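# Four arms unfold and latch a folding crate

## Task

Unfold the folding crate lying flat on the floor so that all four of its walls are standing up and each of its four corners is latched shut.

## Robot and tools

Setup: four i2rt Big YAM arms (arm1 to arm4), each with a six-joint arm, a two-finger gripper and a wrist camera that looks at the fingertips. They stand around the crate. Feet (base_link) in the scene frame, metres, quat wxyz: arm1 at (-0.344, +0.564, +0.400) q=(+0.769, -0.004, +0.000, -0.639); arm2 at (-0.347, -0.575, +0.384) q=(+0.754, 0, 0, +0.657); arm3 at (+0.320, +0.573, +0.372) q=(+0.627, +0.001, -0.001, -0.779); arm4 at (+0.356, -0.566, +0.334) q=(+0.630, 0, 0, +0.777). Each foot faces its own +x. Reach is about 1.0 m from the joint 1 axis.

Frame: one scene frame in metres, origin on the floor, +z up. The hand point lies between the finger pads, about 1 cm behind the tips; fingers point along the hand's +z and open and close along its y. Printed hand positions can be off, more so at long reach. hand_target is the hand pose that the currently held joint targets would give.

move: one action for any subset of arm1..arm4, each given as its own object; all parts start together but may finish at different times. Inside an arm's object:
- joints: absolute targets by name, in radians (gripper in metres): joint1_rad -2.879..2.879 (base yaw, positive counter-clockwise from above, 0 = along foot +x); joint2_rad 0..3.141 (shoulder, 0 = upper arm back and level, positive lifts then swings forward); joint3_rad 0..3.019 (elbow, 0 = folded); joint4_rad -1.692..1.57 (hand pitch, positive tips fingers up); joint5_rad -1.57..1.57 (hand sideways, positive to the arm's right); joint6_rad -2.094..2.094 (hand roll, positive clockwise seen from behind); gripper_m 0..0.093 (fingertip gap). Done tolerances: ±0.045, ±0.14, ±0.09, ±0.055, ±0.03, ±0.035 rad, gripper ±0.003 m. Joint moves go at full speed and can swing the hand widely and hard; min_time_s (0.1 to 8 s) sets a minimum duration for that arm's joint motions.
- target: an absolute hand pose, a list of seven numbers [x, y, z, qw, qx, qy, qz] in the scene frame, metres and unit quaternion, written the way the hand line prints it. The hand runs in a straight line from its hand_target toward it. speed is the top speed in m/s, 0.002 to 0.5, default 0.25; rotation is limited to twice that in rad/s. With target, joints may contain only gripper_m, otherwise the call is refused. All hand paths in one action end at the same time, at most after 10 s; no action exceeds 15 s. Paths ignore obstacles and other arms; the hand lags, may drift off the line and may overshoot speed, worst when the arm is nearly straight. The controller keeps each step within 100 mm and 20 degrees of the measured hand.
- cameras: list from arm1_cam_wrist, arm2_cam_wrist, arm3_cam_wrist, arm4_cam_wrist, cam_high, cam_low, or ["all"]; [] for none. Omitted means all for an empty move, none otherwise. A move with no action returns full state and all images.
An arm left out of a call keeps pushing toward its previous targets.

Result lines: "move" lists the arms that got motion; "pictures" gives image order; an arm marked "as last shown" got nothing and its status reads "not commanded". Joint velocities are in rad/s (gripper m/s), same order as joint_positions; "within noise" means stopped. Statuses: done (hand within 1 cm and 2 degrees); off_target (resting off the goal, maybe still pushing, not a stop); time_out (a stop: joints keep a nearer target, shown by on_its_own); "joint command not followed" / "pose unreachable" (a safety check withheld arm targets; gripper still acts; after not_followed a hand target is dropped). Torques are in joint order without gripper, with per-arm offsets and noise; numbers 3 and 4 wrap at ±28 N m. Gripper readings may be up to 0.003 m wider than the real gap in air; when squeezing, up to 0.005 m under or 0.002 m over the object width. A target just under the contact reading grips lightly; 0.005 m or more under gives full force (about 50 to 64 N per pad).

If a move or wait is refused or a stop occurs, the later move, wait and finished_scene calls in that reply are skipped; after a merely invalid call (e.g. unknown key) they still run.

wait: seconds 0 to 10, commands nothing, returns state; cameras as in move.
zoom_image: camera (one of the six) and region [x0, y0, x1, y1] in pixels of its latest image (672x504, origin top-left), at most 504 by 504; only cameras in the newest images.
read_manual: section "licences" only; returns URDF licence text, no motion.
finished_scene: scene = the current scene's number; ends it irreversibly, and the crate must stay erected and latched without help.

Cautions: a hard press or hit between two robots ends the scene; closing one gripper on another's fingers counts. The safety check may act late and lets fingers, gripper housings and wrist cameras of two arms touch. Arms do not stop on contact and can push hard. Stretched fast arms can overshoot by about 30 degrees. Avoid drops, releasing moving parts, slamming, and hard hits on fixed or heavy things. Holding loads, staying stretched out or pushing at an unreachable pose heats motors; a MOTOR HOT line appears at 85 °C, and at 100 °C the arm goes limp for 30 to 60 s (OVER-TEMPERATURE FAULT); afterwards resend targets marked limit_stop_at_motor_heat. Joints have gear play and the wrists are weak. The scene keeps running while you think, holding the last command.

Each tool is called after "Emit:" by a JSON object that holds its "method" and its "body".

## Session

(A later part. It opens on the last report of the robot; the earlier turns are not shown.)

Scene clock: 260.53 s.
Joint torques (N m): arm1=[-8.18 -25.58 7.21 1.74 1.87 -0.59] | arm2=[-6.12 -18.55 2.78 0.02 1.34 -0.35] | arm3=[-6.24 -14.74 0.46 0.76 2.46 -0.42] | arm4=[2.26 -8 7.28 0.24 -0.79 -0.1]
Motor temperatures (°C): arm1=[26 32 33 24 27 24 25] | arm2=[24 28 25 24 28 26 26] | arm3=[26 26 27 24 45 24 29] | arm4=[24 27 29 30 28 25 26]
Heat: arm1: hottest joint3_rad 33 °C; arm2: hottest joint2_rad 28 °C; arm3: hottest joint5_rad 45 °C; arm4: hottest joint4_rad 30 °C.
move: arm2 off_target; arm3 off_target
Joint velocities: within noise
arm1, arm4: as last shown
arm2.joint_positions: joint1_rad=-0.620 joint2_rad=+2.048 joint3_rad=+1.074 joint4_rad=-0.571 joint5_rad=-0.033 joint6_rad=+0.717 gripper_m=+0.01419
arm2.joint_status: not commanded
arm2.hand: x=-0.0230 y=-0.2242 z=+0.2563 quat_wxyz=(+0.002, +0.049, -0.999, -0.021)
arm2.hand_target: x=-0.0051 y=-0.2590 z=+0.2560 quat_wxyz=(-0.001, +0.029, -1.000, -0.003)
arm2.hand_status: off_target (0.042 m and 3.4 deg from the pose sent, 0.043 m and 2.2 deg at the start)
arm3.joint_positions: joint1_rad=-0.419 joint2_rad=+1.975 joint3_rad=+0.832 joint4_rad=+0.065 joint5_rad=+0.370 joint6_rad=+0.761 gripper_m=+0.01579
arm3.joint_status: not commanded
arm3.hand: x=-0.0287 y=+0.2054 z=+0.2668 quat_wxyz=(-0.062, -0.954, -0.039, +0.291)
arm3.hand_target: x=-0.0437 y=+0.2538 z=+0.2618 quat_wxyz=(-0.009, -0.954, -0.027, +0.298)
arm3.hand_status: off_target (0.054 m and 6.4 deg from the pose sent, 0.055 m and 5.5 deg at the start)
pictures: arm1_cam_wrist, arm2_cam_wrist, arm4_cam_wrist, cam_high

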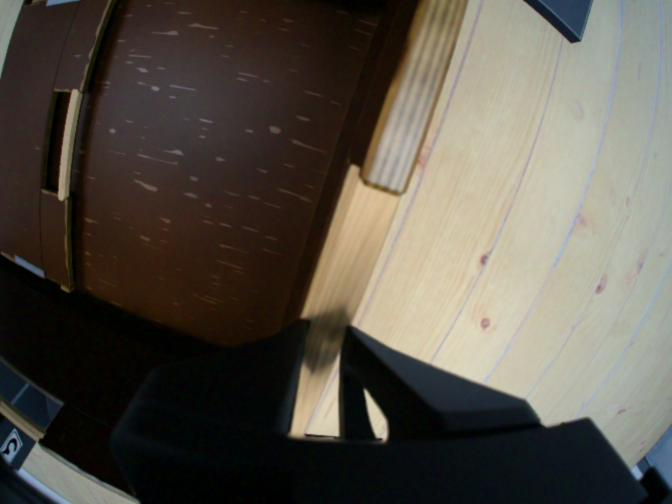

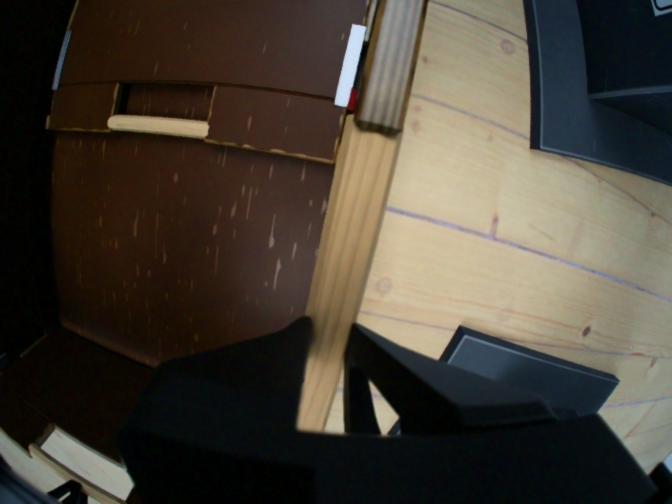

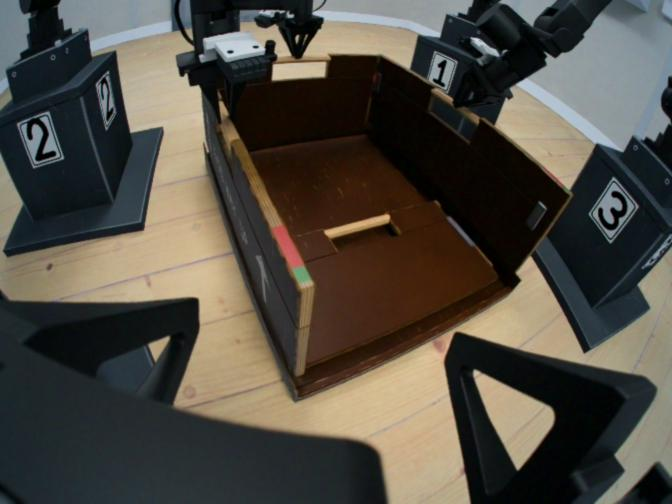

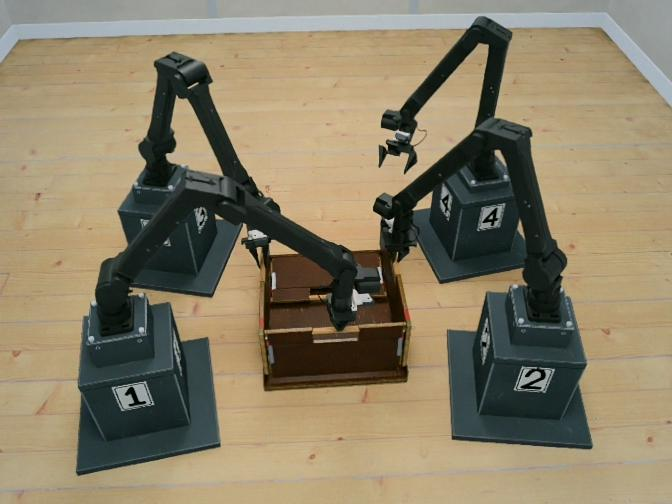

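Emit:
{"method": "move", "body": {"arm1": {"target": [-0.300, -0.047, 0.268, 0, 0.6865, 0.7272, 0], "speed": 0.15}}}

Emit:
{"method": "move", "body": {"arm1": {"joints": {"gripper_m": 0.035}}, "cameras": ["arm1_cam_wrist", "arm4_cam_wrist", "cam_high"]}}

Emit:
{"method": "zoom_image", "body": {"camera": "cam_high", "region": [250, 300, 425, 395]}}

Scene clock: 267.73 s.
Joint torques (N m): arm1=[-1.9 -25.17 7.61 1.74 1.3 -0.09] | arm2=[-6.07 -18.55 2.78 0.02 1.34 -0.35] | arm3=[-5.83 -14.74 0.8 0.73 2.46 -0.43] | arm4=[2.32 -8 7.28 0.25 -0.78 -0.1]
Motor temperatures (°C): arm1=[26 32 33 24 28 24 25] | arm2=[24 28 25 24 29 26 26] | arm3=[26 26 27 24 44 24 29] | arm4=[24 27 29 30 28 25 26]
Heat: arm1: hottest joint3_rad 33 °C; arm2: hottest joint5_rad 29 °C; arm3: hottest joint5_rad 44 °C; arm4: hottest joint4_rad 30 °C.
move: arm1 off_target
Joint velocities: arm1=[within noise] | arm2=[within noise] | arm3=[within noise] | arm4=[-0.015 0.005 -0.012 -0.002 0.022 -0.168 0]
arm1.joint_positions: joint1_rad=-0.098 joint2_rad=+2.321 joint3_rad=+1.562 joint4_rad=-0.882 joint5_rad=-0.033 joint6_rad=+0.039 gripper_m=+0.01354
arm1.joint_status: not commanded
arm1.hand: x=-0.2885 y=-0.0229 z=+0.2539 quat_wxyz=(+0.016, -0.690, -0.723, -0.032)
arm1.hand_target: x=-0.3003 y=-0.0460 z=+0.2675 quat_wxyz=(+0.001, -0.687, -0.727, +0.000)
arm1.hand_status: off_target (0.030 m and 4.1 deg from the pose sent, 0.029 m and 4.3 deg at the start)
arm2, arm3: as last shown
arm4.joint_positions: joint1_rad=-0.668 joint2_rad=+1.579 joint3_rad=+0.566 joint4_rad=-0.537 joint5_rad=-1.043 joint6_rad=-1.486 gripper_m=+0.09396
arm4.joint_status: not commanded
arm4.hand: x=+0.3542 y=-0.2326 z=+0.3573 quat_wxyz=(-0.102, +0.836, -0.229, -0.488)
arm4.hand_target: x=+0.3566 y=-0.2224 z=+0.3599 quat_wxyz=(-0.114, +0.840, -0.213, -0.487)
arm4.hand_status: not commanded
pictures: none

Scene clock: 268.33 s.
Joint torques (N m): arm1=[-1.26 -25.17 7.61 0.85 0.27 -0.11] | arm2=[-6.18 -18.55 2.8 0.01 1.34 -0.35] | arm3=[-5.48 -14.45 0.69 0.65 2.47 -0.44] | arm4=[2.26 -8 7.27 0.25 -0.78 -0.1]
Motor temperatures (°C): arm1=[26 32 33 24 28 24 25] | arm2=[24 28 25 24 29 26 26] | arm3=[26 26 27 24 44 24 29] | arm4=[24 27 29 30 28 25 26]
Heat: arm1: hottest joint3_rad 33 °C; arm2: hottest joint5_rad 29 °C; arm3: hottest joint5_rad 44 °C; arm4: hottest joint4_rad 30 °C.
move: arm1 done
Joint velocities: within noise
arm1.joint_positions: joint1_rad=-0.104 joint2_rad=+2.320 joint3_rad=+1.562 joint4_rad=-0.864 joint5_rad=-0.007 joint6_rad=+0.022 gripper_m=+0.03497
arm1.joint_status: all done
arm1.hand: x=-0.2962 y=-0.0286 z=+0.2544 quat_wxyz=(+0.017, -0.686, -0.727, -0.016)
arm1.hand_target: x=-0.3006 y=-0.0465 z=+0.2678 quat_wxyz=(+0.001, -0.684, -0.730, +0.001)
arm1.hand_status: not commanded
arm2, arm3, arm4: as last shown

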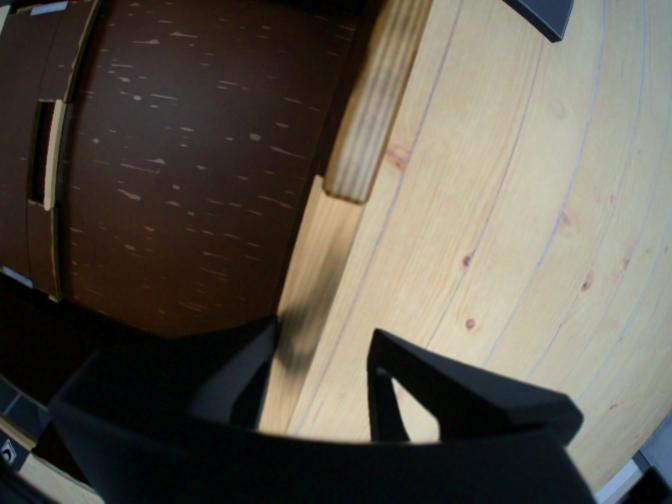

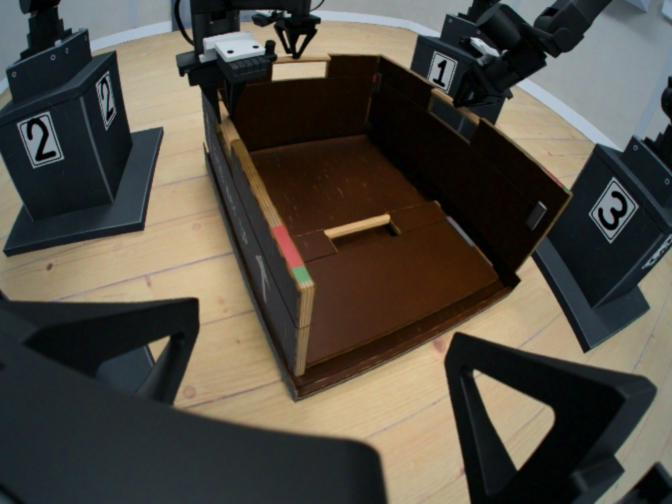

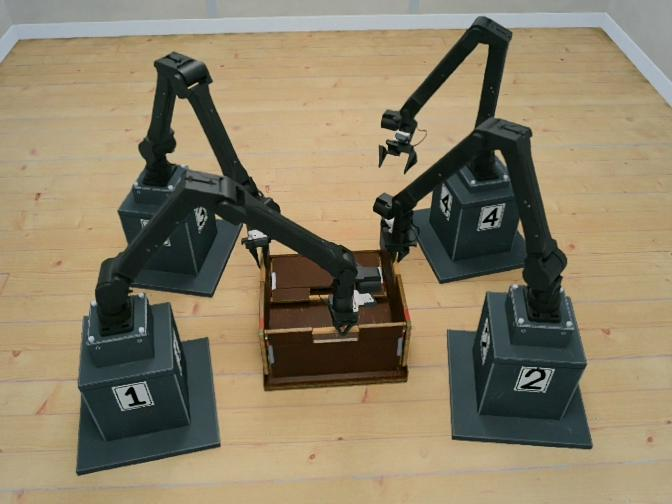

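Scaled by 2.880 from the camera's image (finer frame: 960x720).

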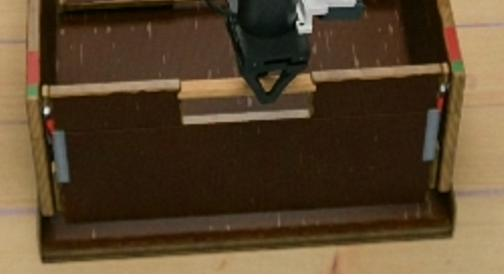

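Emit:
{"method": "move", "body": {"arm1": {"target": [-0.272, -0.046, 0.268, 0, 0.6865, 0.7272, 0], "speed": 0.1}, "cameras": ["arm1_cam_wrist", "cam_high"]}}

Emit:
{"method": "zoom_image", "body": {"camera": "cam_high", "region": [250, 300, 425, 395]}}

Scene clock: 271.27 s.
Joint torques (N m): arm1=[0.67 -24.64 8.06 0.94 0.19 0.17] | arm2=[-6.07 -18.61 2.77 0.01 1.34 -0.35] | arm3=[-5.48 -14.51 0.77 0.65 2.47 -0.44] | arm4=[2.26 -8 7.28 0.25 -0.79 -0.1]
Motor temperatures (°C): arm1=[26 32 33 24 27 24 25] | arm2=[24 28 25 24 29 26 26] | arm3=[26 26 27 24 44 24 29] | arm4=[24 27 29 30 28 25 26]
Heat: arm1: hottest joint3_rad 33 °C; arm2: hottest joint5_rad 29 °C; arm3: hottest joint5_rad 44 °C; arm4: hottest joint4_rad 30 °C.
move: arm1 off_target
Joint velocities: within noise
arm1.joint_positions: joint1_rad=-0.072 joint2_rad=+2.320 joint3_rad=+1.562 joint4_rad=-0.864 joint5_rad=-0.007 joint6_rad=+0.045 gripper_m=+0.03497
arm1.joint_status: not commanded
arm1.hand: x=-0.2772 y=-0.0267 z=+0.2543 quat_wxyz=(+0.017, -0.683, -0.730, -0.015)
arm1.hand_target: x=-0.2720 y=-0.0454 z=+0.2682 quat_wxyz=(+0.000, -0.686, -0.727, +0.000)
arm1.hand_status: off_target (0.024 m and 2.7 deg from the pose sent, 0.033 m and 2.6 deg at the start)
arm2, arm3, arm4: as last shown

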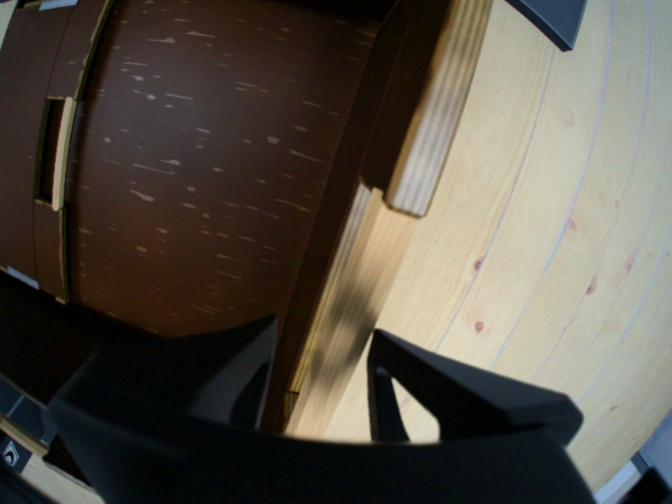

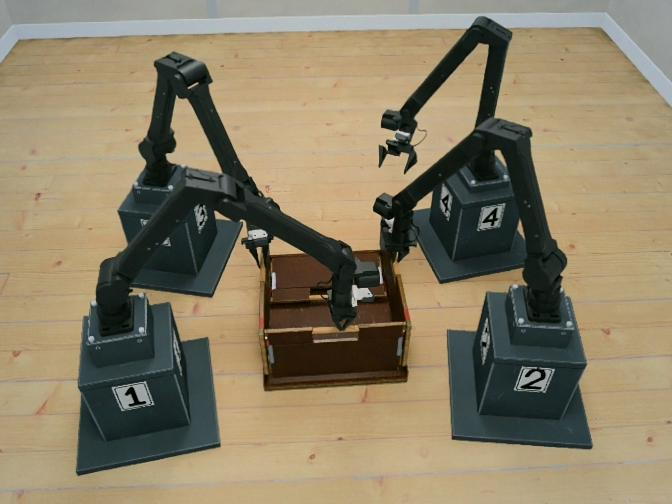

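Scaled by 2.880 from the camera's image (finer frame: 960x720).

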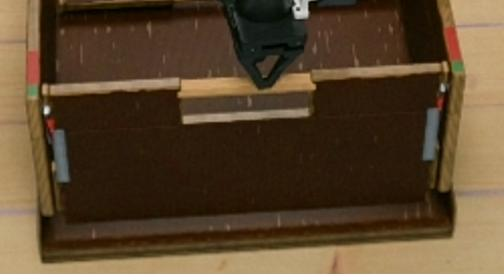

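Emit:
{"method": "move", "body": {"arm1": {"target": [-0.238, -0.045, 0.268, 0, 0.6865, 0.7272, 0], "speed": 0.1}, "cameras": ["arm1_cam_wrist", "cam_high"]}}

Emit:
{"method": "zoom_image", "body": {"camera": "cam_high", "region": [250, 300, 425, 395]}}

Scene clock: 274.50 s.
Joint torques (N m): arm1=[2.32 -23.94 9.02 0.46 -0.26 0.2] | arm2=[-6.12 -18.55 2.78 0.02 1.34 -0.35] | arm3=[-6.18 -15.15 0.72 0.79 2.47 -0.39] | arm4=[2.26 -8 7.28 0.24 -0.78 -0.1]
Motor temperatures (°C): arm1=[26 32 33 24 27 24 25] | arm2=[24 28 25 24 29 26 26] | arm3=[26 26 27 24 44 24 29] | arm4=[24 27 29 30 28 25 26]
Heat: arm1: hottest joint3_rad 33 °C; arm2: hottest joint5_rad 29 °C; arm3: hottest joint5_rad 44 °C; arm4: hottest joint4_rad 30 °C.
move: arm1 off_target
Joint velocities: within noise
arm1.joint_positions: joint1_rad=-0.055 joint2_rad=+2.317 joint3_rad=+1.563 joint4_rad=-0.864 joint5_rad=+0.011 joint6_rad=+0.111 gripper_m=+0.03499
arm1.joint_status: not commanded
arm1.hand: x=-0.2702 y=-0.0275 z=+0.2565 quat_wxyz=(+0.022, -0.700, -0.714, -0.006)
arm1.hand_target: x=-0.2456 y=-0.0456 z=+0.2692 quat_wxyz=(+0.002, -0.693, -0.721, +0.004)
arm1.hand_status: off_target (0.038 m and 3.4 deg from the pose sent, 0.045 m and 2.7 deg at the start)
arm2, arm3, arm4: as last shown

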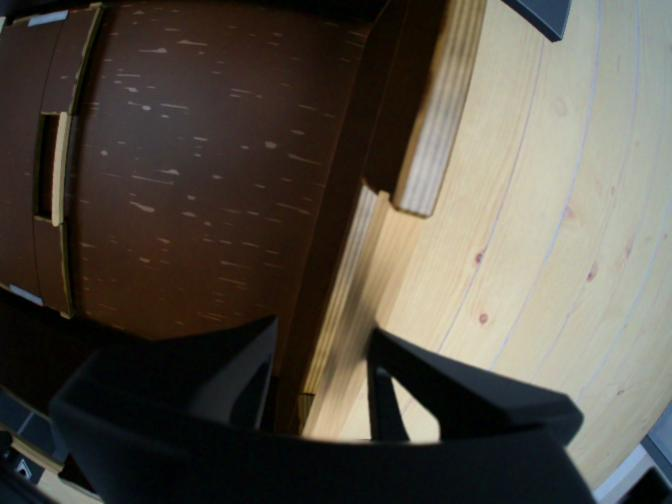

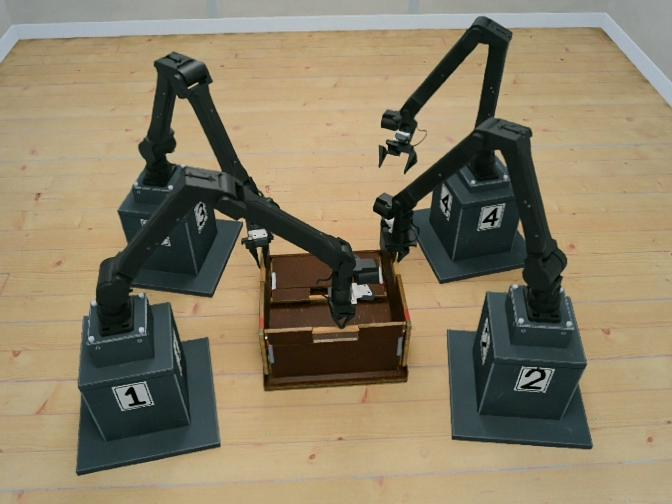

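Scaled by 2.880 from the camera's image (finer frame: 960x720).

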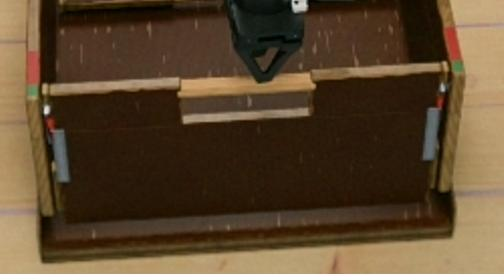

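Emit:
{"method": "move", "body": {"arm1": {"target": [-0.290, -0.046, 0.300, 0, 0.6865, 0.7272, 0], "speed": 0.15, "joints": {"gripper_m": 0.06}}}}

Emit:
{"method": "move", "body": {"arm1": {"target": [-0.40, 0.12, 0.45, 0, 0.6865, 0.7272, 0], "speed": 0.4}, "arm2": {"target": [-0.010, -0.242, 0.249, 0.3006, -0.0275, 0.9533, 0.0087], "speed": 0.25, "joints": {"gripper_m": 0.03}}}}

Emit:
{"method": "move", "body": {"arm2": {"joints": {"gripper_m": 0.008}}, "arm4": {"target": [0.15, -0.03, 0.34, 0, 0.7272, -0.6865, 0], "speed": 0.4, "joints": {"gripper_m": 0.046}}, "cameras": ["all"]}}

Scene clock: 279.67 s.
Joint torques (N m): arm1=[-0.44 -24.59 7.98 0.14 0.07 -0.04] | arm2=[-6.18 -18.49 2.8 0.02 1.34 -0.35] | arm3=[-5.66 -14.21 0.64 0.77 2.48 -0.43] | arm4=[2.26 -8 7.28 0.25 -0.78 -0.1]
Motor temperatures (°C): arm1=[26 32 33 24 27 24 25] | arm2=[24 28 25 24 29 26 26] | arm3=[26 26 27 24 44 24 29] | arm4=[24 27 29 30 28 25 26]
Heat: arm1: hottest joint3_rad 33 °C; arm2: hottest joint5_rad 29 °C; arm3: hottest joint5_rad 44 °C; arm4: hottest joint4_rad 30 °C.
move: arm1 off_target
Joint velocities: within noise
arm1.joint_positions: joint1_rad=-0.088 joint2_rad=+2.257 joint3_rad=+1.563 joint4_rad=-0.900 joint5_rad=-0.013 joint6_rad=+0.047 gripper_m=+0.05994
arm1.joint_status: all done
arm1.hand: x=-0.2851 y=-0.0355 z=+0.2915 quat_wxyz=(+0.005, -0.689, -0.724, -0.009)
arm1.hand_target: x=-0.2831 y=-0.0452 z=+0.2998 quat_wxyz=(-0.003, -0.683, -0.730, -0.003)
arm1.hand_status: off_target (0.014 m and 1.2 deg from the pose sent, 0.051 m and 3.4 deg at the start)
arm2, arm3, arm4: as last shown
pictures: none

Scene clock: 281.90 s.
Joint torques (N m): arm1=[-0.91 -16.15 6.52 0.36 0.2 -0.03] | arm2=[-1.44 -13.68 2.89 1.22 0.94 0.07] | arm3=[-5.83 -14.86 0.65 0.76 2.51 -0.44] | arm4=[2.26 -8 7.27 0.25 -0.78 -0.1]
Motor temperatures (°C): arm1=[26 32 33 24 27 24 25] | arm2=[24 28 25 24 29 26 26] | arm3=[26 26 27 24 44 24 29] | arm4=[24 27 29 30 28 25 26]
Heat: arm1: hottest joint3_rad 33 °C; arm2: hottest joint5_rad 29 °C; arm3: hottest joint5_rad 44 °C; arm4: hottest joint4_rad 30 °C.
move: arm1 done; arm2 off_target
Joint velocities: within noise
arm1.joint_positions: joint1_rad=-0.306 joint2_rad=+1.672 joint3_rad=+1.115 joint4_rad=-1.003 joint5_rad=-0.004 joint6_rad=-0.179 gripper_m=+0.05994
arm1.joint_status: not commanded
arm1.hand: x=-0.3987 y=+0.1134 z=+0.4533 quat_wxyz=(-0.005, -0.686, -0.727, +0.007)
arm1.hand_target: x=-0.3998 y=+0.1183 z=+0.4504 quat_wxyz=(+0.001, -0.682, -0.731, +0.001)
arm1.hand_status: done (0.007 m and 1.0 deg from the pose sent, 0.250 m and 1.2 deg at the start)
arm2.joint_positions: joint1_rad=-0.476 joint2_rad=+2.015 joint3_rad=+0.794 joint4_rad=+0.082 joint5_rad=+0.444 joint6_rad=+0.769 gripper_m=+0.02995
arm2.joint_status: all done
arm2.hand: x=-0.0130 y=-0.2306 z=+0.2590 quat_wxyz=(-0.300, +0.043, -0.953, -0.020)
arm2.hand_target: x=-0.0107 y=-0.2442 z=+0.2489 quat_wxyz=(-0.299, +0.033, -0.954, -0.005)
arm2.hand_status: off_target (0.015 m and 2.2 deg from the pose sent, 0.023 m and 35.3 deg at the start)
arm3, arm4: as last shown
pictures: none

Scene clock: 284.70 s.
Joint torques (N m): arm1=[-0.32 -15.91 6.79 0.32 0.13 -0.05] | arm2=[-2.26 -14.1 2.62 0.7 1.06 0.02] | arm3=[-5.42 -15.03 0.66 0.8 2.49 -0.37] | arm4=[1.73 -16.91 12.22 -0.5 -0.07 0.28]
Motor temperatures (°C): arm1=[26 32 33 24 27 24 25] | arm2=[24 28 25 24 29 26 26] | arm3=[26 26 27 24 45 24 29] | arm4=[24 27 30 30 28 25 26]
Heat: arm1: hottest joint3_rad 33 °C; arm2: hottest joint5_rad 29 °C; arm3: hottest joint5_rad 45 °C; arm4: hottest joint3_rad 30 °C.
move: arm2 off_target; arm4 off_target
Joint velocities: within noise
arm1.joint_positions: joint1_rad=-0.306 joint2_rad=+1.672 joint3_rad=+1.115 joint4_rad=-1.003 joint5_rad=-0.008 joint6_rad=-0.179 gripper_m=+0.05994
arm1.joint_status: not commanded
arm1.hand: x=-0.3979 y=+0.1133 z=+0.4533 quat_wxyz=(-0.006, -0.686, -0.727, +0.006)
arm1.hand_target: x=-0.3990 y=+0.1182 z=+0.4504 quat_wxyz=(-0.001, -0.682, -0.731, -0.001)
arm1.hand_status: not commanded
arm2.joint_positions: joint1_rad=-0.467 joint2_rad=+2.019 joint3_rad=+0.798 joint4_rad=+0.096 joint5_rad=+0.441 joint6_rad=+0.781 gripper_m=+0.01125
arm2.joint_status: gripper_m off_target (ended at +0.01127, target +0.00800)
arm2.hand: x=-0.0140 y=-0.2237 z=+0.2591 quat_wxyz=(-0.302, +0.041, -0.952, -0.029)
arm2.hand_target: x=-0.0109 y=-0.2439 z=+0.2489 quat_wxyz=(-0.298, +0.029, -0.954, -0.007)
arm2.hand_status: not commanded
arm3: as last shown
arm4.joint_positions: joint1_rad=+0.151 joint2_rad=+1.983 joint3_rad=+1.432 joint4_rad=-1.035 joint5_rad=+0.002 joint6_rad=+0.288 gripper_m=+0.04607
arm4.joint_status: all done
arm4.hand: x=+0.1610 y=-0.0439 z=+0.3372 quat_wxyz=(+0.003, +0.732, -0.682, +0.007)
arm4.hand_target: x=+0.1566 y=-0.0301 z=+0.3383 quat_wxyz=(+0.000, +0.725, -0.689, +0.002)
arm4.hand_status: off_target (0.018 m and 1.1 deg from the pose sent, 0.288 m and 80.1 deg at the start)
pictures: arm1_cam_wrist, arm2_cam_wrist, arm3_cam_wrist, arm4_cam_wrist, cam_high, cam_low

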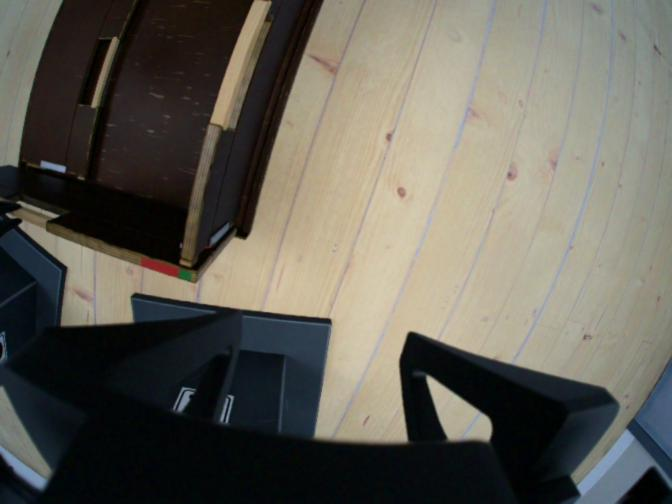

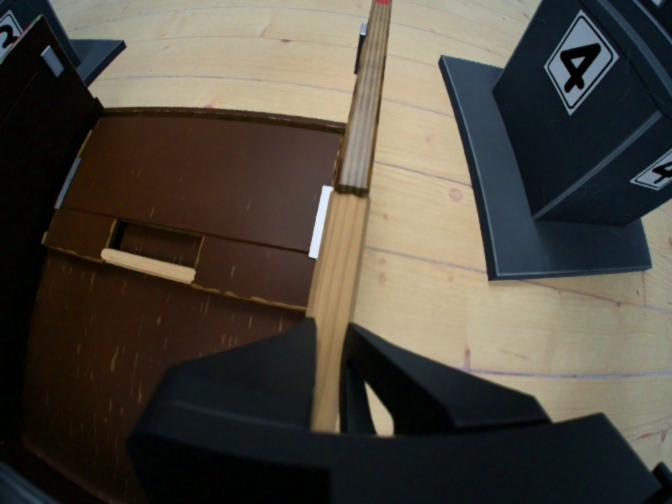

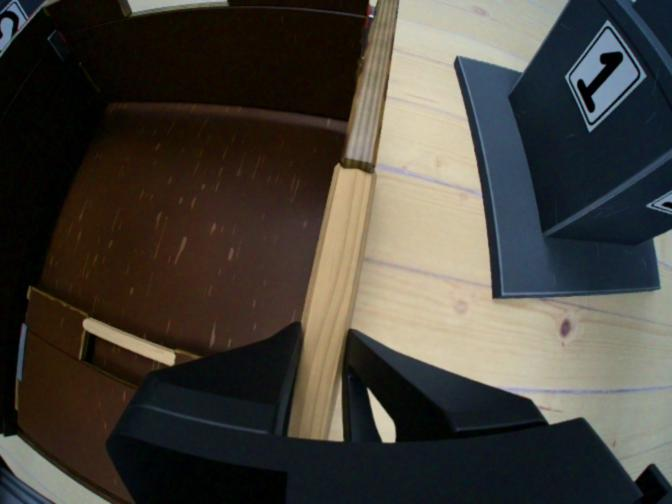

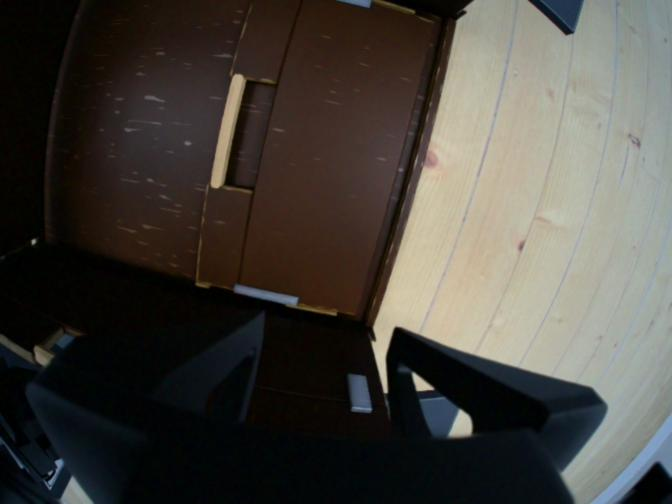

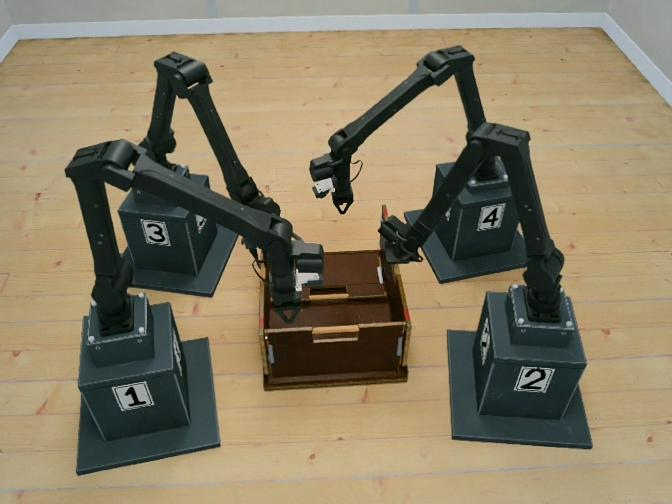

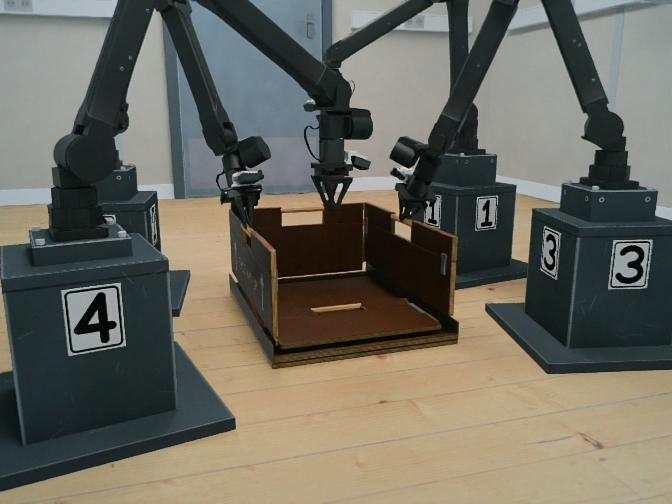

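Emit:
{"method": "zoom_image", "body": {"camera": "arm1_cam_wrist", "region": [100, 140, 280, 300]}}

Scaled by 2.800 from the camera's image (finer frame: 960x720).

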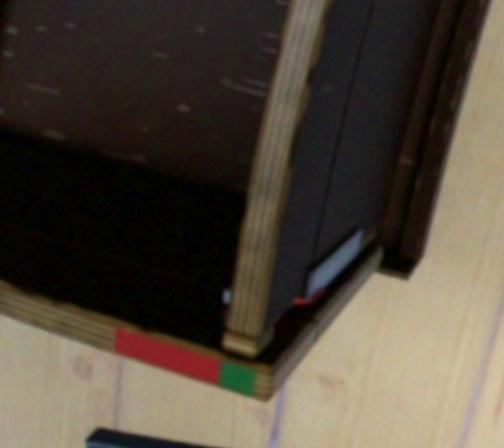

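Emit:
{"method": "move", "body": {"arm4": {"target": [0.025, 0.026, 0.105, 0, 0.7272, -0.6865, 0], "speed": 0.35, "joints": {"gripper_m": 0.046}}, "arm2": {"target": [-0.010, -0.242, 0.235, 0.3006, -0.0275, 0.9533, 0.0087], "speed": 0.1, "joints": {"gripper_m": 0.028}}, "cameras": ["arm4_cam_wrist", "arm2_cam_wrist"]}}

Scene clock: 292.07 s.
Joint torques (N m): arm1=[-0.62 -15.91 6.74 0.24 0.2 -0.02] | arm2=[-1.49 -12.98 3.14 0.83 0.65 0.04] | arm3=[-6.07 -14.27 0.61 0.87 2.5 -0.41] | arm4=[1.44 -23 10.62 -0.51 -0.04 0.3]
Motor temperatures (°C): arm1=[26 32 33 24 27 24 25] | arm2=[24 27 25 24 29 26 26] | arm3=[26 26 27 24 45 24 29] | arm4=[24 27 30 30 27 25 26]
Heat: arm1: hottest joint3_rad 33 °C; arm2: hottest joint5_rad 29 °C; arm3: hottest joint5_rad 45 °C; arm4: hottest joint3_rad 30 °C.
move: arm2 off_target; arm4 off_target
Joint velocities: within noise
arm1: as last shown
arm2.joint_positions: joint1_rad=-0.471 joint2_rad=+2.045 joint3_rad=+0.795 joint4_rad=+0.131 joint5_rad=+0.453 joint6_rad=+0.784 gripper_m=+0.02791
arm2.joint_status: all done
arm2.hand: x=-0.0117 y=-0.2276 z=+0.2509 quat_wxyz=(-0.308, +0.035, -0.950, -0.027)
arm2.hand_target: x=-0.0111 y=-0.2425 z=+0.2358 quat_wxyz=(-0.300, +0.028, -0.953, -0.009)
arm2.hand_status: off_target (0.022 m and 2.5 deg from the pose sent, 0.031 m and 2.8 deg at the start)
arm3.joint_positions: joint1_rad=-0.419 joint2_rad=+1.975 joint3_rad=+0.832 joint4_rad=+0.065 joint5_rad=+0.370 joint6_rad=+0.761 gripper_m=+0.01579
arm3.joint_status: not commanded
arm3.hand: x=-0.0287 y=+0.2054 z=+0.2668 quat_wxyz=(-0.062, -0.954, -0.039, +0.291)
arm3.hand_target: x=-0.0437 y=+0.2538 z=+0.2618 quat_wxyz=(-0.009, -0.954, -0.027, +0.298)
arm3.hand_status: not commanded
arm4.joint_positions: joint1_rad=+0.303 joint2_rad=+2.596 joint3_rad=+1.880 joint4_rad=-0.867 joint5_rad=+0.002 joint6_rad=+0.432 gripper_m=+0.04607
arm4.joint_status: all done
arm4.hand: x=+0.0312 y=+0.0153 z=+0.1047 quat_wxyz=(+0.001, +0.734, -0.679, +0.006)
arm4.hand_target: x=+0.0276 y=+0.0244 z=+0.1037 quat_wxyz=(-0.001, +0.727, -0.686, +0.001)
arm4.hand_status: off_target (0.012 m and 1.4 deg from the pose sent, 0.278 m and 1.1 deg at the start)
pictures: arm2_cam_wrist, arm4_cam_wrist

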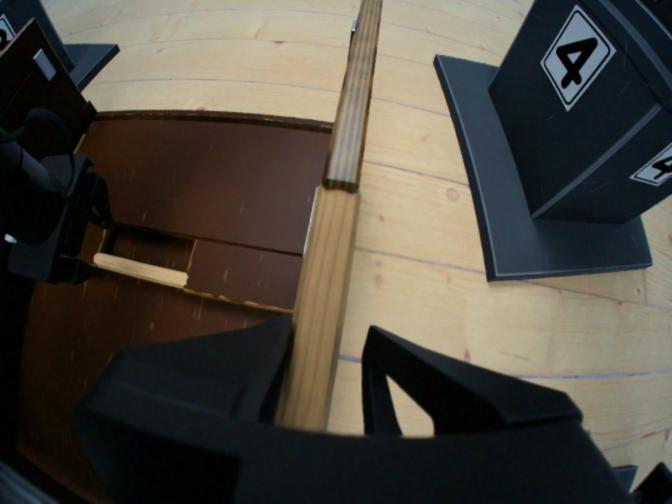

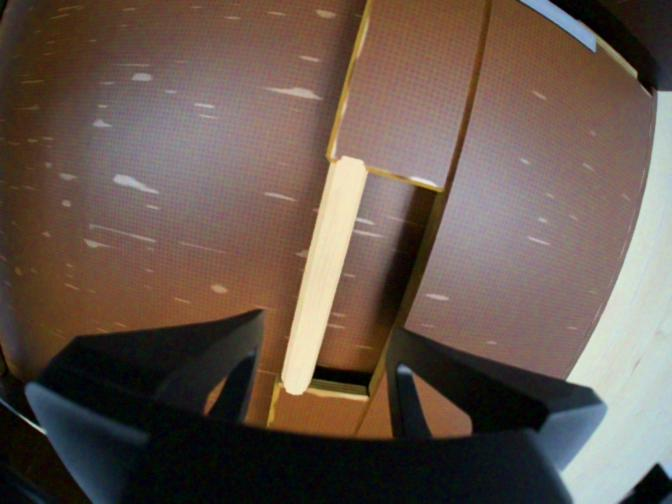

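Emit:
{"method": "move", "body": {"arm4": {"target": [0.026, 0.026, 0.026, 0, 0.7272, -0.6865, 0], "speed": 0.2}, "arm2": {"joints": {"gripper_m": 0.008}}, "cameras": ["arm4_cam_wrist"]}}

Scene clock: 297.93 s.
Joint torques (N m): arm1=[-0.21 -16.15 6.76 0.23 0.14 -0.06] | arm2=[-1.85 -13.22 2.82 0.7 0.83 -0.01] | arm3=[-6.18 -14.21 0.59 0.76 2.5 -0.4] | arm4=[1.61 -23.06 9.98 -0.17 -0.09 0.28]
Motor temperatures (°C): arm1=[26 32 32 24 26 24 25] | arm2=[24 27 25 24 29 26 26] | arm3=[26 26 27 24 45 24 29] | arm4=[24 27 30 30 27 25 26]
Heat: arm1: hottest joint2_rad 32 °C; arm2: hottest joint5_rad 29 °C; arm3: hottest joint5_rad 45 °C; arm4: hottest joint3_rad 30 °C.
move: arm2 off_target; arm4 done
Joint velocities: within noise
arm1, arm3: as last shown
arm2.joint_positions: joint1_rad=-0.468 joint2_rad=+2.048 joint3_rad=+0.800 joint4_rad=+0.134 joint5_rad=+0.448 joint6_rad=+0.789 gripper_m=+0.01618
arm2.joint_status: gripper_m off_target (ended at +0.01621, target +0.00800)
arm2.hand: x=-0.0119 y=-0.2240 z=+0.2505 quat_wxyz=(-0.308, +0.034, -0.950, -0.032)
arm2.hand_target: x=-0.0114 y=-0.2432 z=+0.2351 quat_wxyz=(-0.300, +0.028, -0.954, -0.008)
arm2.hand_status: not commanded
arm4.joint_positions: joint1_rad=+0.304 joint2_rad=+2.753 joint3_rad=+1.983 joint4_rad=-0.812 joint5_rad=+0.002 joint6_rad=+0.440 gripper_m=+0.04606
arm4.joint_status: not commanded
arm4.hand: x=+0.0285 y=+0.0180 z=+0.0320 quat_wxyz=(+0.001, +0.732, -0.681, +0.005)
arm4.hand_target: x=+0.0253 y=+0.0251 z=+0.0267 quat_wxyz=(-0.001, +0.726, -0.688, -0.001)
arm4.hand_status: done (0.010 m and 1.0 deg from the pose sent, 0.080 m and 1.4 deg at the start)

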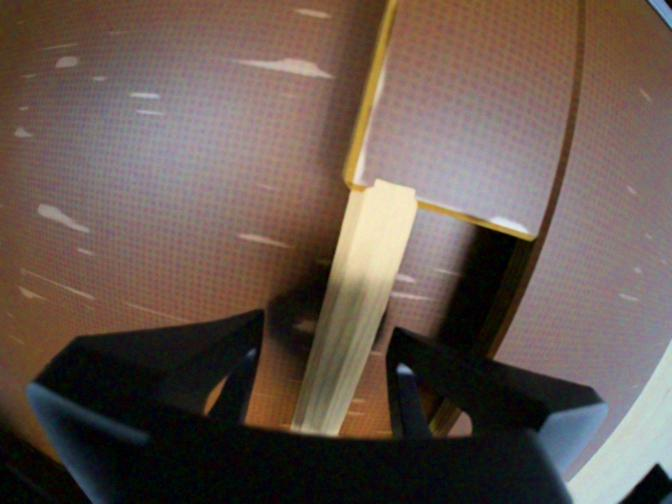

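Emit:
{"method": "move", "body": {"arm4": {"target": [0.026, 0.026, 0.014, 0, 0.7272, -0.6865, 0], "speed": 0.1}}}

Emit:
{"method": "move", "body": {"arm4": {"joints": {"gripper_m": 0.005}}, "cameras": ["arm4_cam_wrist"]}}

Scene clock: 300.40 s.
Joint torques (N m): arm1=[0.09 -15.85 6.63 0.2 0.15 -0.05] | arm2=[-1.9 -13.16 2.84 0.72 0.83 -0.01] | arm3=[-6.24 -14.39 0.59 0.72 2.46 -0.43] | arm4=[1.44 -22.12 10.43 0.17 -0.12 0.22]
Motor temperatures (°C): arm1=[26 32 32 24 26 24 25] | arm2=[24 27 25 24 29 26 26] | arm3=[26 26 27 24 45 24 29] | arm4=[24 27 30 30 27 25 26]
Heat: arm1: hottest joint2_rad 32 °C; arm2: hottest joint5_rad 29 °C; arm3: hottest joint5_rad 45 °C; arm4: hottest joint3_rad 30 °C.
move: arm4 off_target
Joint velocities: within noise
arm1, arm2, arm3: as last shown
arm4.joint_positions: joint1_rad=+0.303 joint2_rad=+2.769 joint3_rad=+1.998 joint4_rad=-0.812 joint5_rad=+0.000 joint6_rad=+0.443 gripper_m=+0.04606
arm4.joint_status: not commanded
arm4.hand: x=+0.0289 y=+0.0188 z=+0.0252 quat_wxyz=(+0.002, +0.731, -0.683, +0.006)
arm4.hand_target: x=+0.0274 y=+0.0251 z=+0.0135 quat_wxyz=(+0.001, +0.726, -0.688, +0.000)
arm4.hand_status: off_target (0.014 m and 0.9 deg from the pose sent, 0.020 m and 1.0 deg at the start)
pictures: none

Scene clock: 301.10 s.
Joint torques (N m): arm1=[-1.14 -15.44 6.61 0.31 0.11 -0.05] | arm2=[-1.85 -13.22 2.84 0.7 0.83 -0.02] | arm3=[-5.89 -14.74 0.57 0.66 2.5 -0.38] | arm4=[1.67 -22.12 10.41 0.16 -0.14 -0.21]
Motor temperatures (°C): arm1=[26 32 32 24 26 24 25] | arm2=[24 27 25 24 29 26 26] | arm3=[26 26 27 24 45 24 29] | arm4=[24 27 30 30 27 25 26]
Heat: arm1: hottest joint2_rad 32 °C; arm2: hottest joint5_rad 29 °C; arm3: hottest joint5_rad 45 °C; arm4: hottest joint3_rad 30 °C.
move: arm4 off_target
Joint velocities: within noise
arm1, arm2, arm3: as last shown
arm4.joint_positions: joint1_rad=+0.301 joint2_rad=+2.769 joint3_rad=+1.998 joint4_rad=-0.812 joint5_rad=+0.009 joint6_rad=+0.482 gripper_m=+0.01670
arm4.joint_status: gripper_m off_target (ended at +0.01672, target +0.00500)
arm4.hand: x=+0.0312 y=+0.0201 z=+0.0252 quat_wxyz=(-0.003, +0.716, -0.698, +0.007)
arm4.hand_target: x=+0.0282 y=+0.0256 z=+0.0135 quat_wxyz=(-0.003, +0.726, -0.688, +0.001)
arm4.hand_status: not commanded

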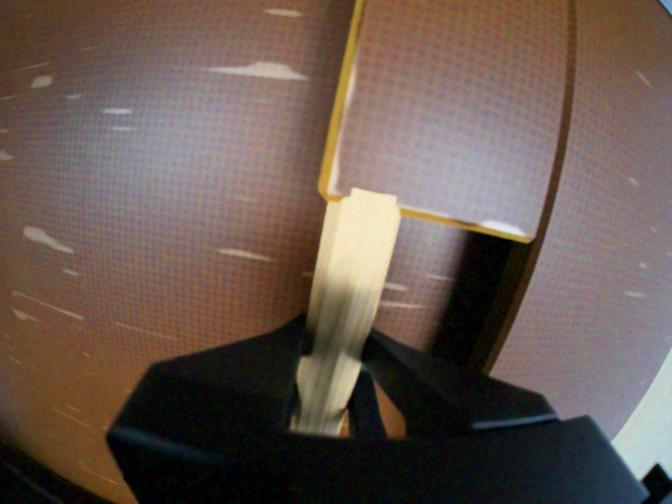

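Emit:
{"method": "move", "body": {"arm4": {"target": [0.044, 0.036, 0.130, 0, 0.7272, -0.6865, 0], "speed": 0.16}}}

Emit:
{"method": "move", "body": {"arm4": {"target": [0.079, 0.039, 0.191, 0, 0.7272, -0.6865, 0], "speed": 0.14}}}

Emit:
{"method": "move", "body": {"arm4": {"target": [0.120, 0.042, 0.231, 0, 0.7272, -0.6865, 0], "speed": 0.14}, "cameras": ["arm4_cam_wrist", "cam_low"]}}

Scene clock: 305.57 s.
Joint torques (N m): arm1=[-0.03 -15.91 6.57 0.28 0.15 -0.04] | arm2=[-1.85 -13.22 2.82 0.72 0.82 -0.02] | arm3=[-6.18 -14.51 0.7 0.76 2.47 -0.41] | arm4=[1.26 -28.34 7.87 -0.76 0.41 -0.51]
Motor temperatures (°C): arm1=[26 32 32 24 26 24 25] | arm2=[24 27 25 24 29 26 26] | arm3=[26 26 27 24 45 24 29] | arm4=[24 28 30 30 27 25 26]
Heat: arm1: hottest joint2_rad 32 °C; arm2: hottest joint5_rad 29 °C; arm3: hottest joint5_rad 45 °C; arm4: hottest joint3_rad 30 °C.
move: arm4 off_target
Joint velocities: within noise
arm1, arm2, arm3: as last shown
arm4.joint_positions: joint1_rad=+0.277 joint2_rad=+2.618 joint3_rad=+1.908 joint4_rad=-0.890 joint5_rad=-0.021 joint6_rad=+0.478 gripper_m=+0.01615
arm4.joint_status: not commanded
arm4.hand: x=+0.0428 y=+0.0219 z=+0.0989 quat_wxyz=(+0.015, +0.709, -0.705, +0.010)
arm4.hand_target: x=+0.0420 y=+0.0380 z=+0.1294 quat_wxyz=(+0.002, +0.726, -0.687, -0.005)
arm4.hand_status: off_target (0.034 m and 3.6 deg from the pose sent, 0.107 m and 2.0 deg at the start)
pictures: none

Scene clock: 306.67 s.
Joint torques (N m): arm1=[-0.5 -16.03 6.76 0.18 0.15 -0.06] | arm2=[-1.9 -13.22 2.82 0.72 0.82 -0.02] | arm3=[-5.89 -14.62 0.65 0.69 2.46 -0.43] | arm4=[1.08 -29.1 7.73 -1.43 0.82 -0.58]
Motor temperatures (°C): arm1=[26 32 32 24 26 24 25] | arm2=[24 27 25 24 29 26 26] | arm3=[26 26 27 24 46 24 29] | arm4=[24 28 30 30 27 25 27]
Heat: arm1: hottest joint2_rad 32 °C; arm2: hottest joint5_rad 29 °C; arm3: hottest joint5_rad 46 °C; arm4: hottest joint3_rad 30 °C.
move: arm4 off_target
Joint velocities: within noise
arm1, arm2, arm3: as last shown
arm4.joint_positions: joint1_rad=+0.240 joint2_rad=+2.499 joint3_rad=+1.820 joint4_rad=-0.925 joint5_rad=-0.026 joint6_rad=+0.436 gripper_m=+0.01619
arm4.joint_status: not commanded
arm4.hand: x=+0.0690 y=+0.0223 z=+0.1497 quat_wxyz=(+0.018, +0.711, -0.703, +0.011)
arm4.hand_target: x=+0.0731 y=+0.0370 z=+0.1892 quat_wxyz=(+0.000, +0.729, -0.684, +0.000)
arm4.hand_status: off_target (0.046 m and 3.6 deg from the pose sent, 0.100 m and 3.6 deg at the start)
pictures: none

Scene clock: 307.77 s.
Joint torques (N m): arm1=[-0.15 -15.97 6.61 0.32 0.19 -0.06] | arm2=[-1.9 -13.16 2.84 0.7 0.82 -0.02] | arm3=[-5.89 -14.56 0.69 0.73 2.44 -0.42] | arm4=[0.97 -27.81 8.39 -0.8 0.86 -0.54]
Motor temperatures (°C): arm1=[26 32 32 24 26 24 25] | arm2=[24 27 25 24 29 26 26] | arm3=[26 26 27 24 46 24 29] | arm4=[24 28 30 30 27 25 27]
Heat: arm1: hottest joint2_rad 32 °C; arm2: hottest joint5_rad 29 °C; arm3: hottest joint5_rad 46 °C; arm4: hottest joint3_rad 30 °C.
move: arm4 off_target
Joint velocities: within noise
arm1, arm2, arm3: as last shown
arm4.joint_positions: joint1_rad=+0.175 joint2_rad=+2.398 joint3_rad=+1.751 joint4_rad=-0.979 joint5_rad=-0.026 joint6_rad=+0.374 gripper_m=+0.01628
arm4.joint_status: not commanded
arm4.hand: x=+0.1138 y=+0.0238 z=+0.1935 quat_wxyz=(+0.023, +0.710, -0.704, +0.020)
arm4.hand_target: x=+0.1193 y=+0.0406 z=+0.2295 quat_wxyz=(+0.001, +0.727, -0.687, +0.003)
arm4.hand_status: off_target (0.042 m and 4.5 deg from the pose sent, 0.098 m and 3.6 deg at the start)

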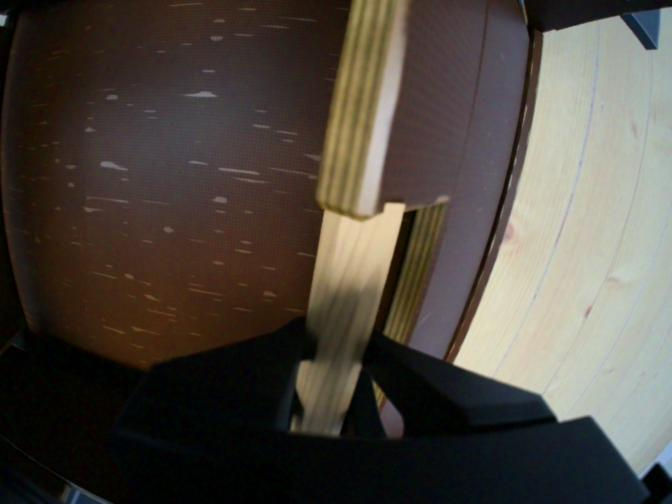

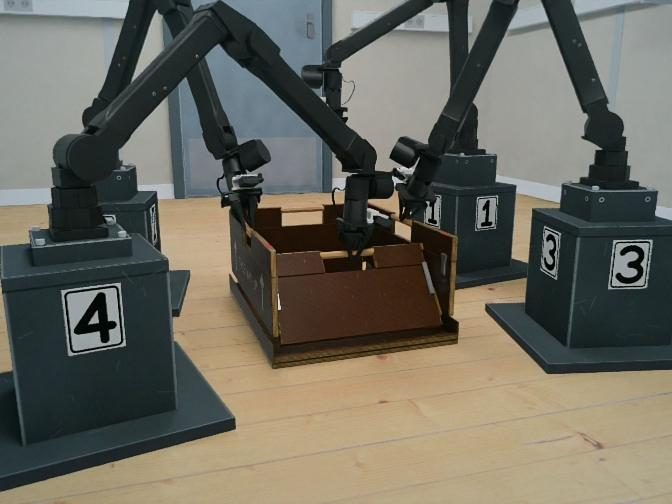

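Emit:
{"method": "move", "body": {"arm4": {"target": [0.178, 0.046, 0.265, 0, 0.7272, -0.6865, 0], "speed": 0.14}}}

Emit:
{"method": "move", "body": {"arm4": {"target": [0.239, 0.049, 0.276, 0, 0.7272, -0.6865, 0], "speed": 0.13}, "cameras": ["arm4_cam_wrist", "cam_low", "arm1_cam_wrist"]}}

Scene clock: 310.70 s.
Joint torques (N m): arm1=[-0.32 -16.26 6.64 0.25 0.16 -0.05] | arm2=[-1.85 -13.22 2.85 0.7 0.83 -0.02] | arm3=[-6.42 -14.51 0.68 0.66 2.48 -0.42] | arm4=[0.91 -27.52 8.98 -0.68 0.75 -0.55]
Motor temperatures (°C): arm1=[26 32 32 24 26 24 25] | arm2=[24 27 25 24 29 26 26] | arm3=[26 26 27 24 46 24 29] | arm4=[24 29 30 30 28 25 27]
Heat: arm1: hottest joint2_rad 32 °C; arm2: hottest joint5_rad 29 °C; arm3: hottest joint5_rad 46 °C; arm4: hottest joint3_rad 30 °C.
move: arm4 off_target
Joint velocities: within noise
arm1.joint_positions: joint1_rad=-0.306 joint2_rad=+1.672 joint3_rad=+1.115 joint4_rad=-1.003 joint5_rad=-0.008 joint6_rad=-0.179 gripper_m=+0.05994
arm1.joint_status: not commanded
arm1.hand: x=-0.3979 y=+0.1133 z=+0.4533 quat_wxyz=(-0.006, -0.686, -0.727, +0.006)
arm1.hand_target: x=-0.3990 y=+0.1182 z=+0.4504 quat_wxyz=(-0.001, -0.682, -0.731, -0.001)
arm1.hand_status: not commanded
arm2, arm3: as last shown
arm4.joint_positions: joint1_rad=+0.088 joint2_rad=+2.317 joint3_rad=+1.685 joint4_rad=-1.005 joint5_rad=-0.024 joint6_rad=+0.288 gripper_m=+0.01579
arm4.joint_status: not commanded
arm4.hand: x=+0.1715 y=+0.0265 z=+0.2240 quat_wxyz=(+0.026, +0.709, -0.704, +0.023)
arm4.hand_target: x=+0.1772 y=+0.0457 z=+0.2642 quat_wxyz=(+0.001, +0.726, -0.687, +0.001)
arm4.hand_status: off_target (0.046 m and 4.9 deg from the pose sent, 0.099 m and 4.5 deg at the start)
pictures: none

Scene clock: 311.73 s.
Joint torques (N m): arm1=[-0.26 -16.26 6.43 0.23 0.14 -0.01] | arm2=[-1.85 -13.22 2.84 0.7 0.82 -0.02] | arm3=[-6.48 -13.98 0.62 0.62 2.45 -0.43] | arm4=[-1.38 -27.58 8.43 -0.46 1.44 -0.81]
Motor temperatures (°C): arm1=[26 32 32 24 26 24 25] | arm2=[24 27 25 24 29 26 26] | arm3=[26 26 27 24 46 24 29] | arm4=[24 29 30 30 28 25 27]
Heat: arm1: hottest joint2_rad 32 °C; arm2: hottest joint5_rad 29 °C; arm3: hottest joint5_rad 46 °C; arm4: hottest joint3_rad 30 °C.
move: arm4 off_target
Joint velocities: within noise
arm1, arm2: as last shown
arm3.joint_positions: joint1_rad=-0.419 joint2_rad=+1.975 joint3_rad=+0.832 joint4_rad=+0.065 joint5_rad=+0.370 joint6_rad=+0.759 gripper_m=+0.01579
arm3.joint_status: not commanded
arm3.hand: x=-0.0287 y=+0.2054 z=+0.2668 quat_wxyz=(-0.062, -0.954, -0.040, +0.291)
arm3.hand_target: x=-0.0437 y=+0.2538 z=+0.2618 quat_wxyz=(-0.009, -0.954, -0.028, +0.298)
arm3.hand_status: not commanded
arm4.joint_positions: joint1_rad=+0.024 joint2_rad=+2.282 joint3_rad=+1.646 joint4_rad=-0.997 joint5_rad=-0.043 joint6_rad=+0.219 gripper_m=+0.01581
arm4.joint_status: not commanded
arm4.hand: x=+0.2089 y=+0.0280 z=+0.2333 quat_wxyz=(+0.035, +0.710, -0.703, +0.015)
arm4.hand_target: x=+0.2375 y=+0.0502 z=+0.2746 quat_wxyz=(-0.002, +0.726, -0.688, -0.002)
arm4.hand_status: off_target (0.056 m and 5.1 deg from the pose sent, 0.088 m and 4.9 deg at the start)
pictures: arm1_cam_wrist, arm4_cam_wrist, cam_low

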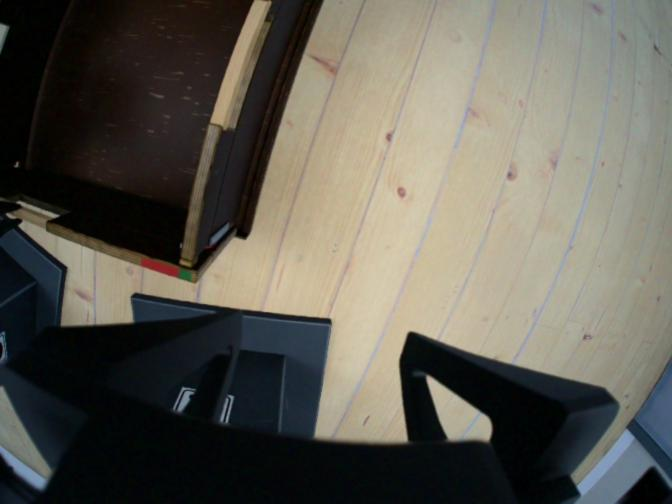

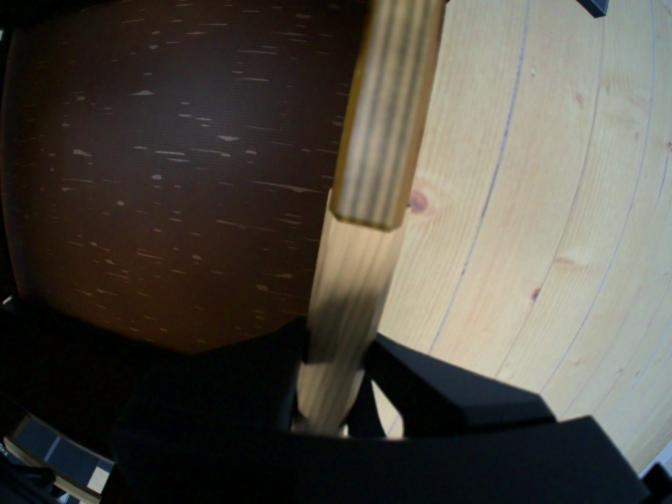

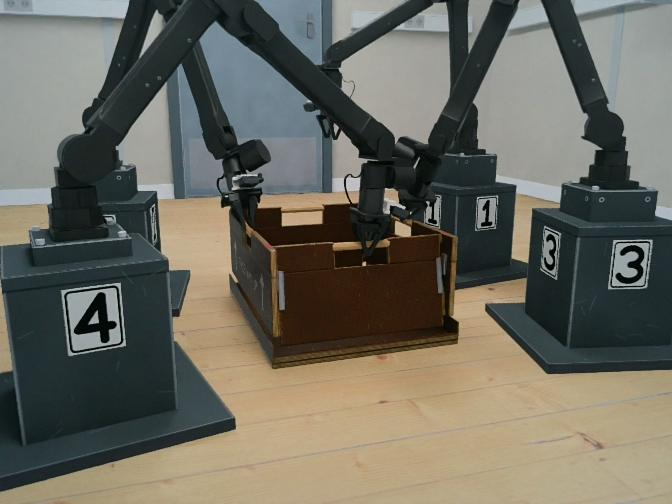

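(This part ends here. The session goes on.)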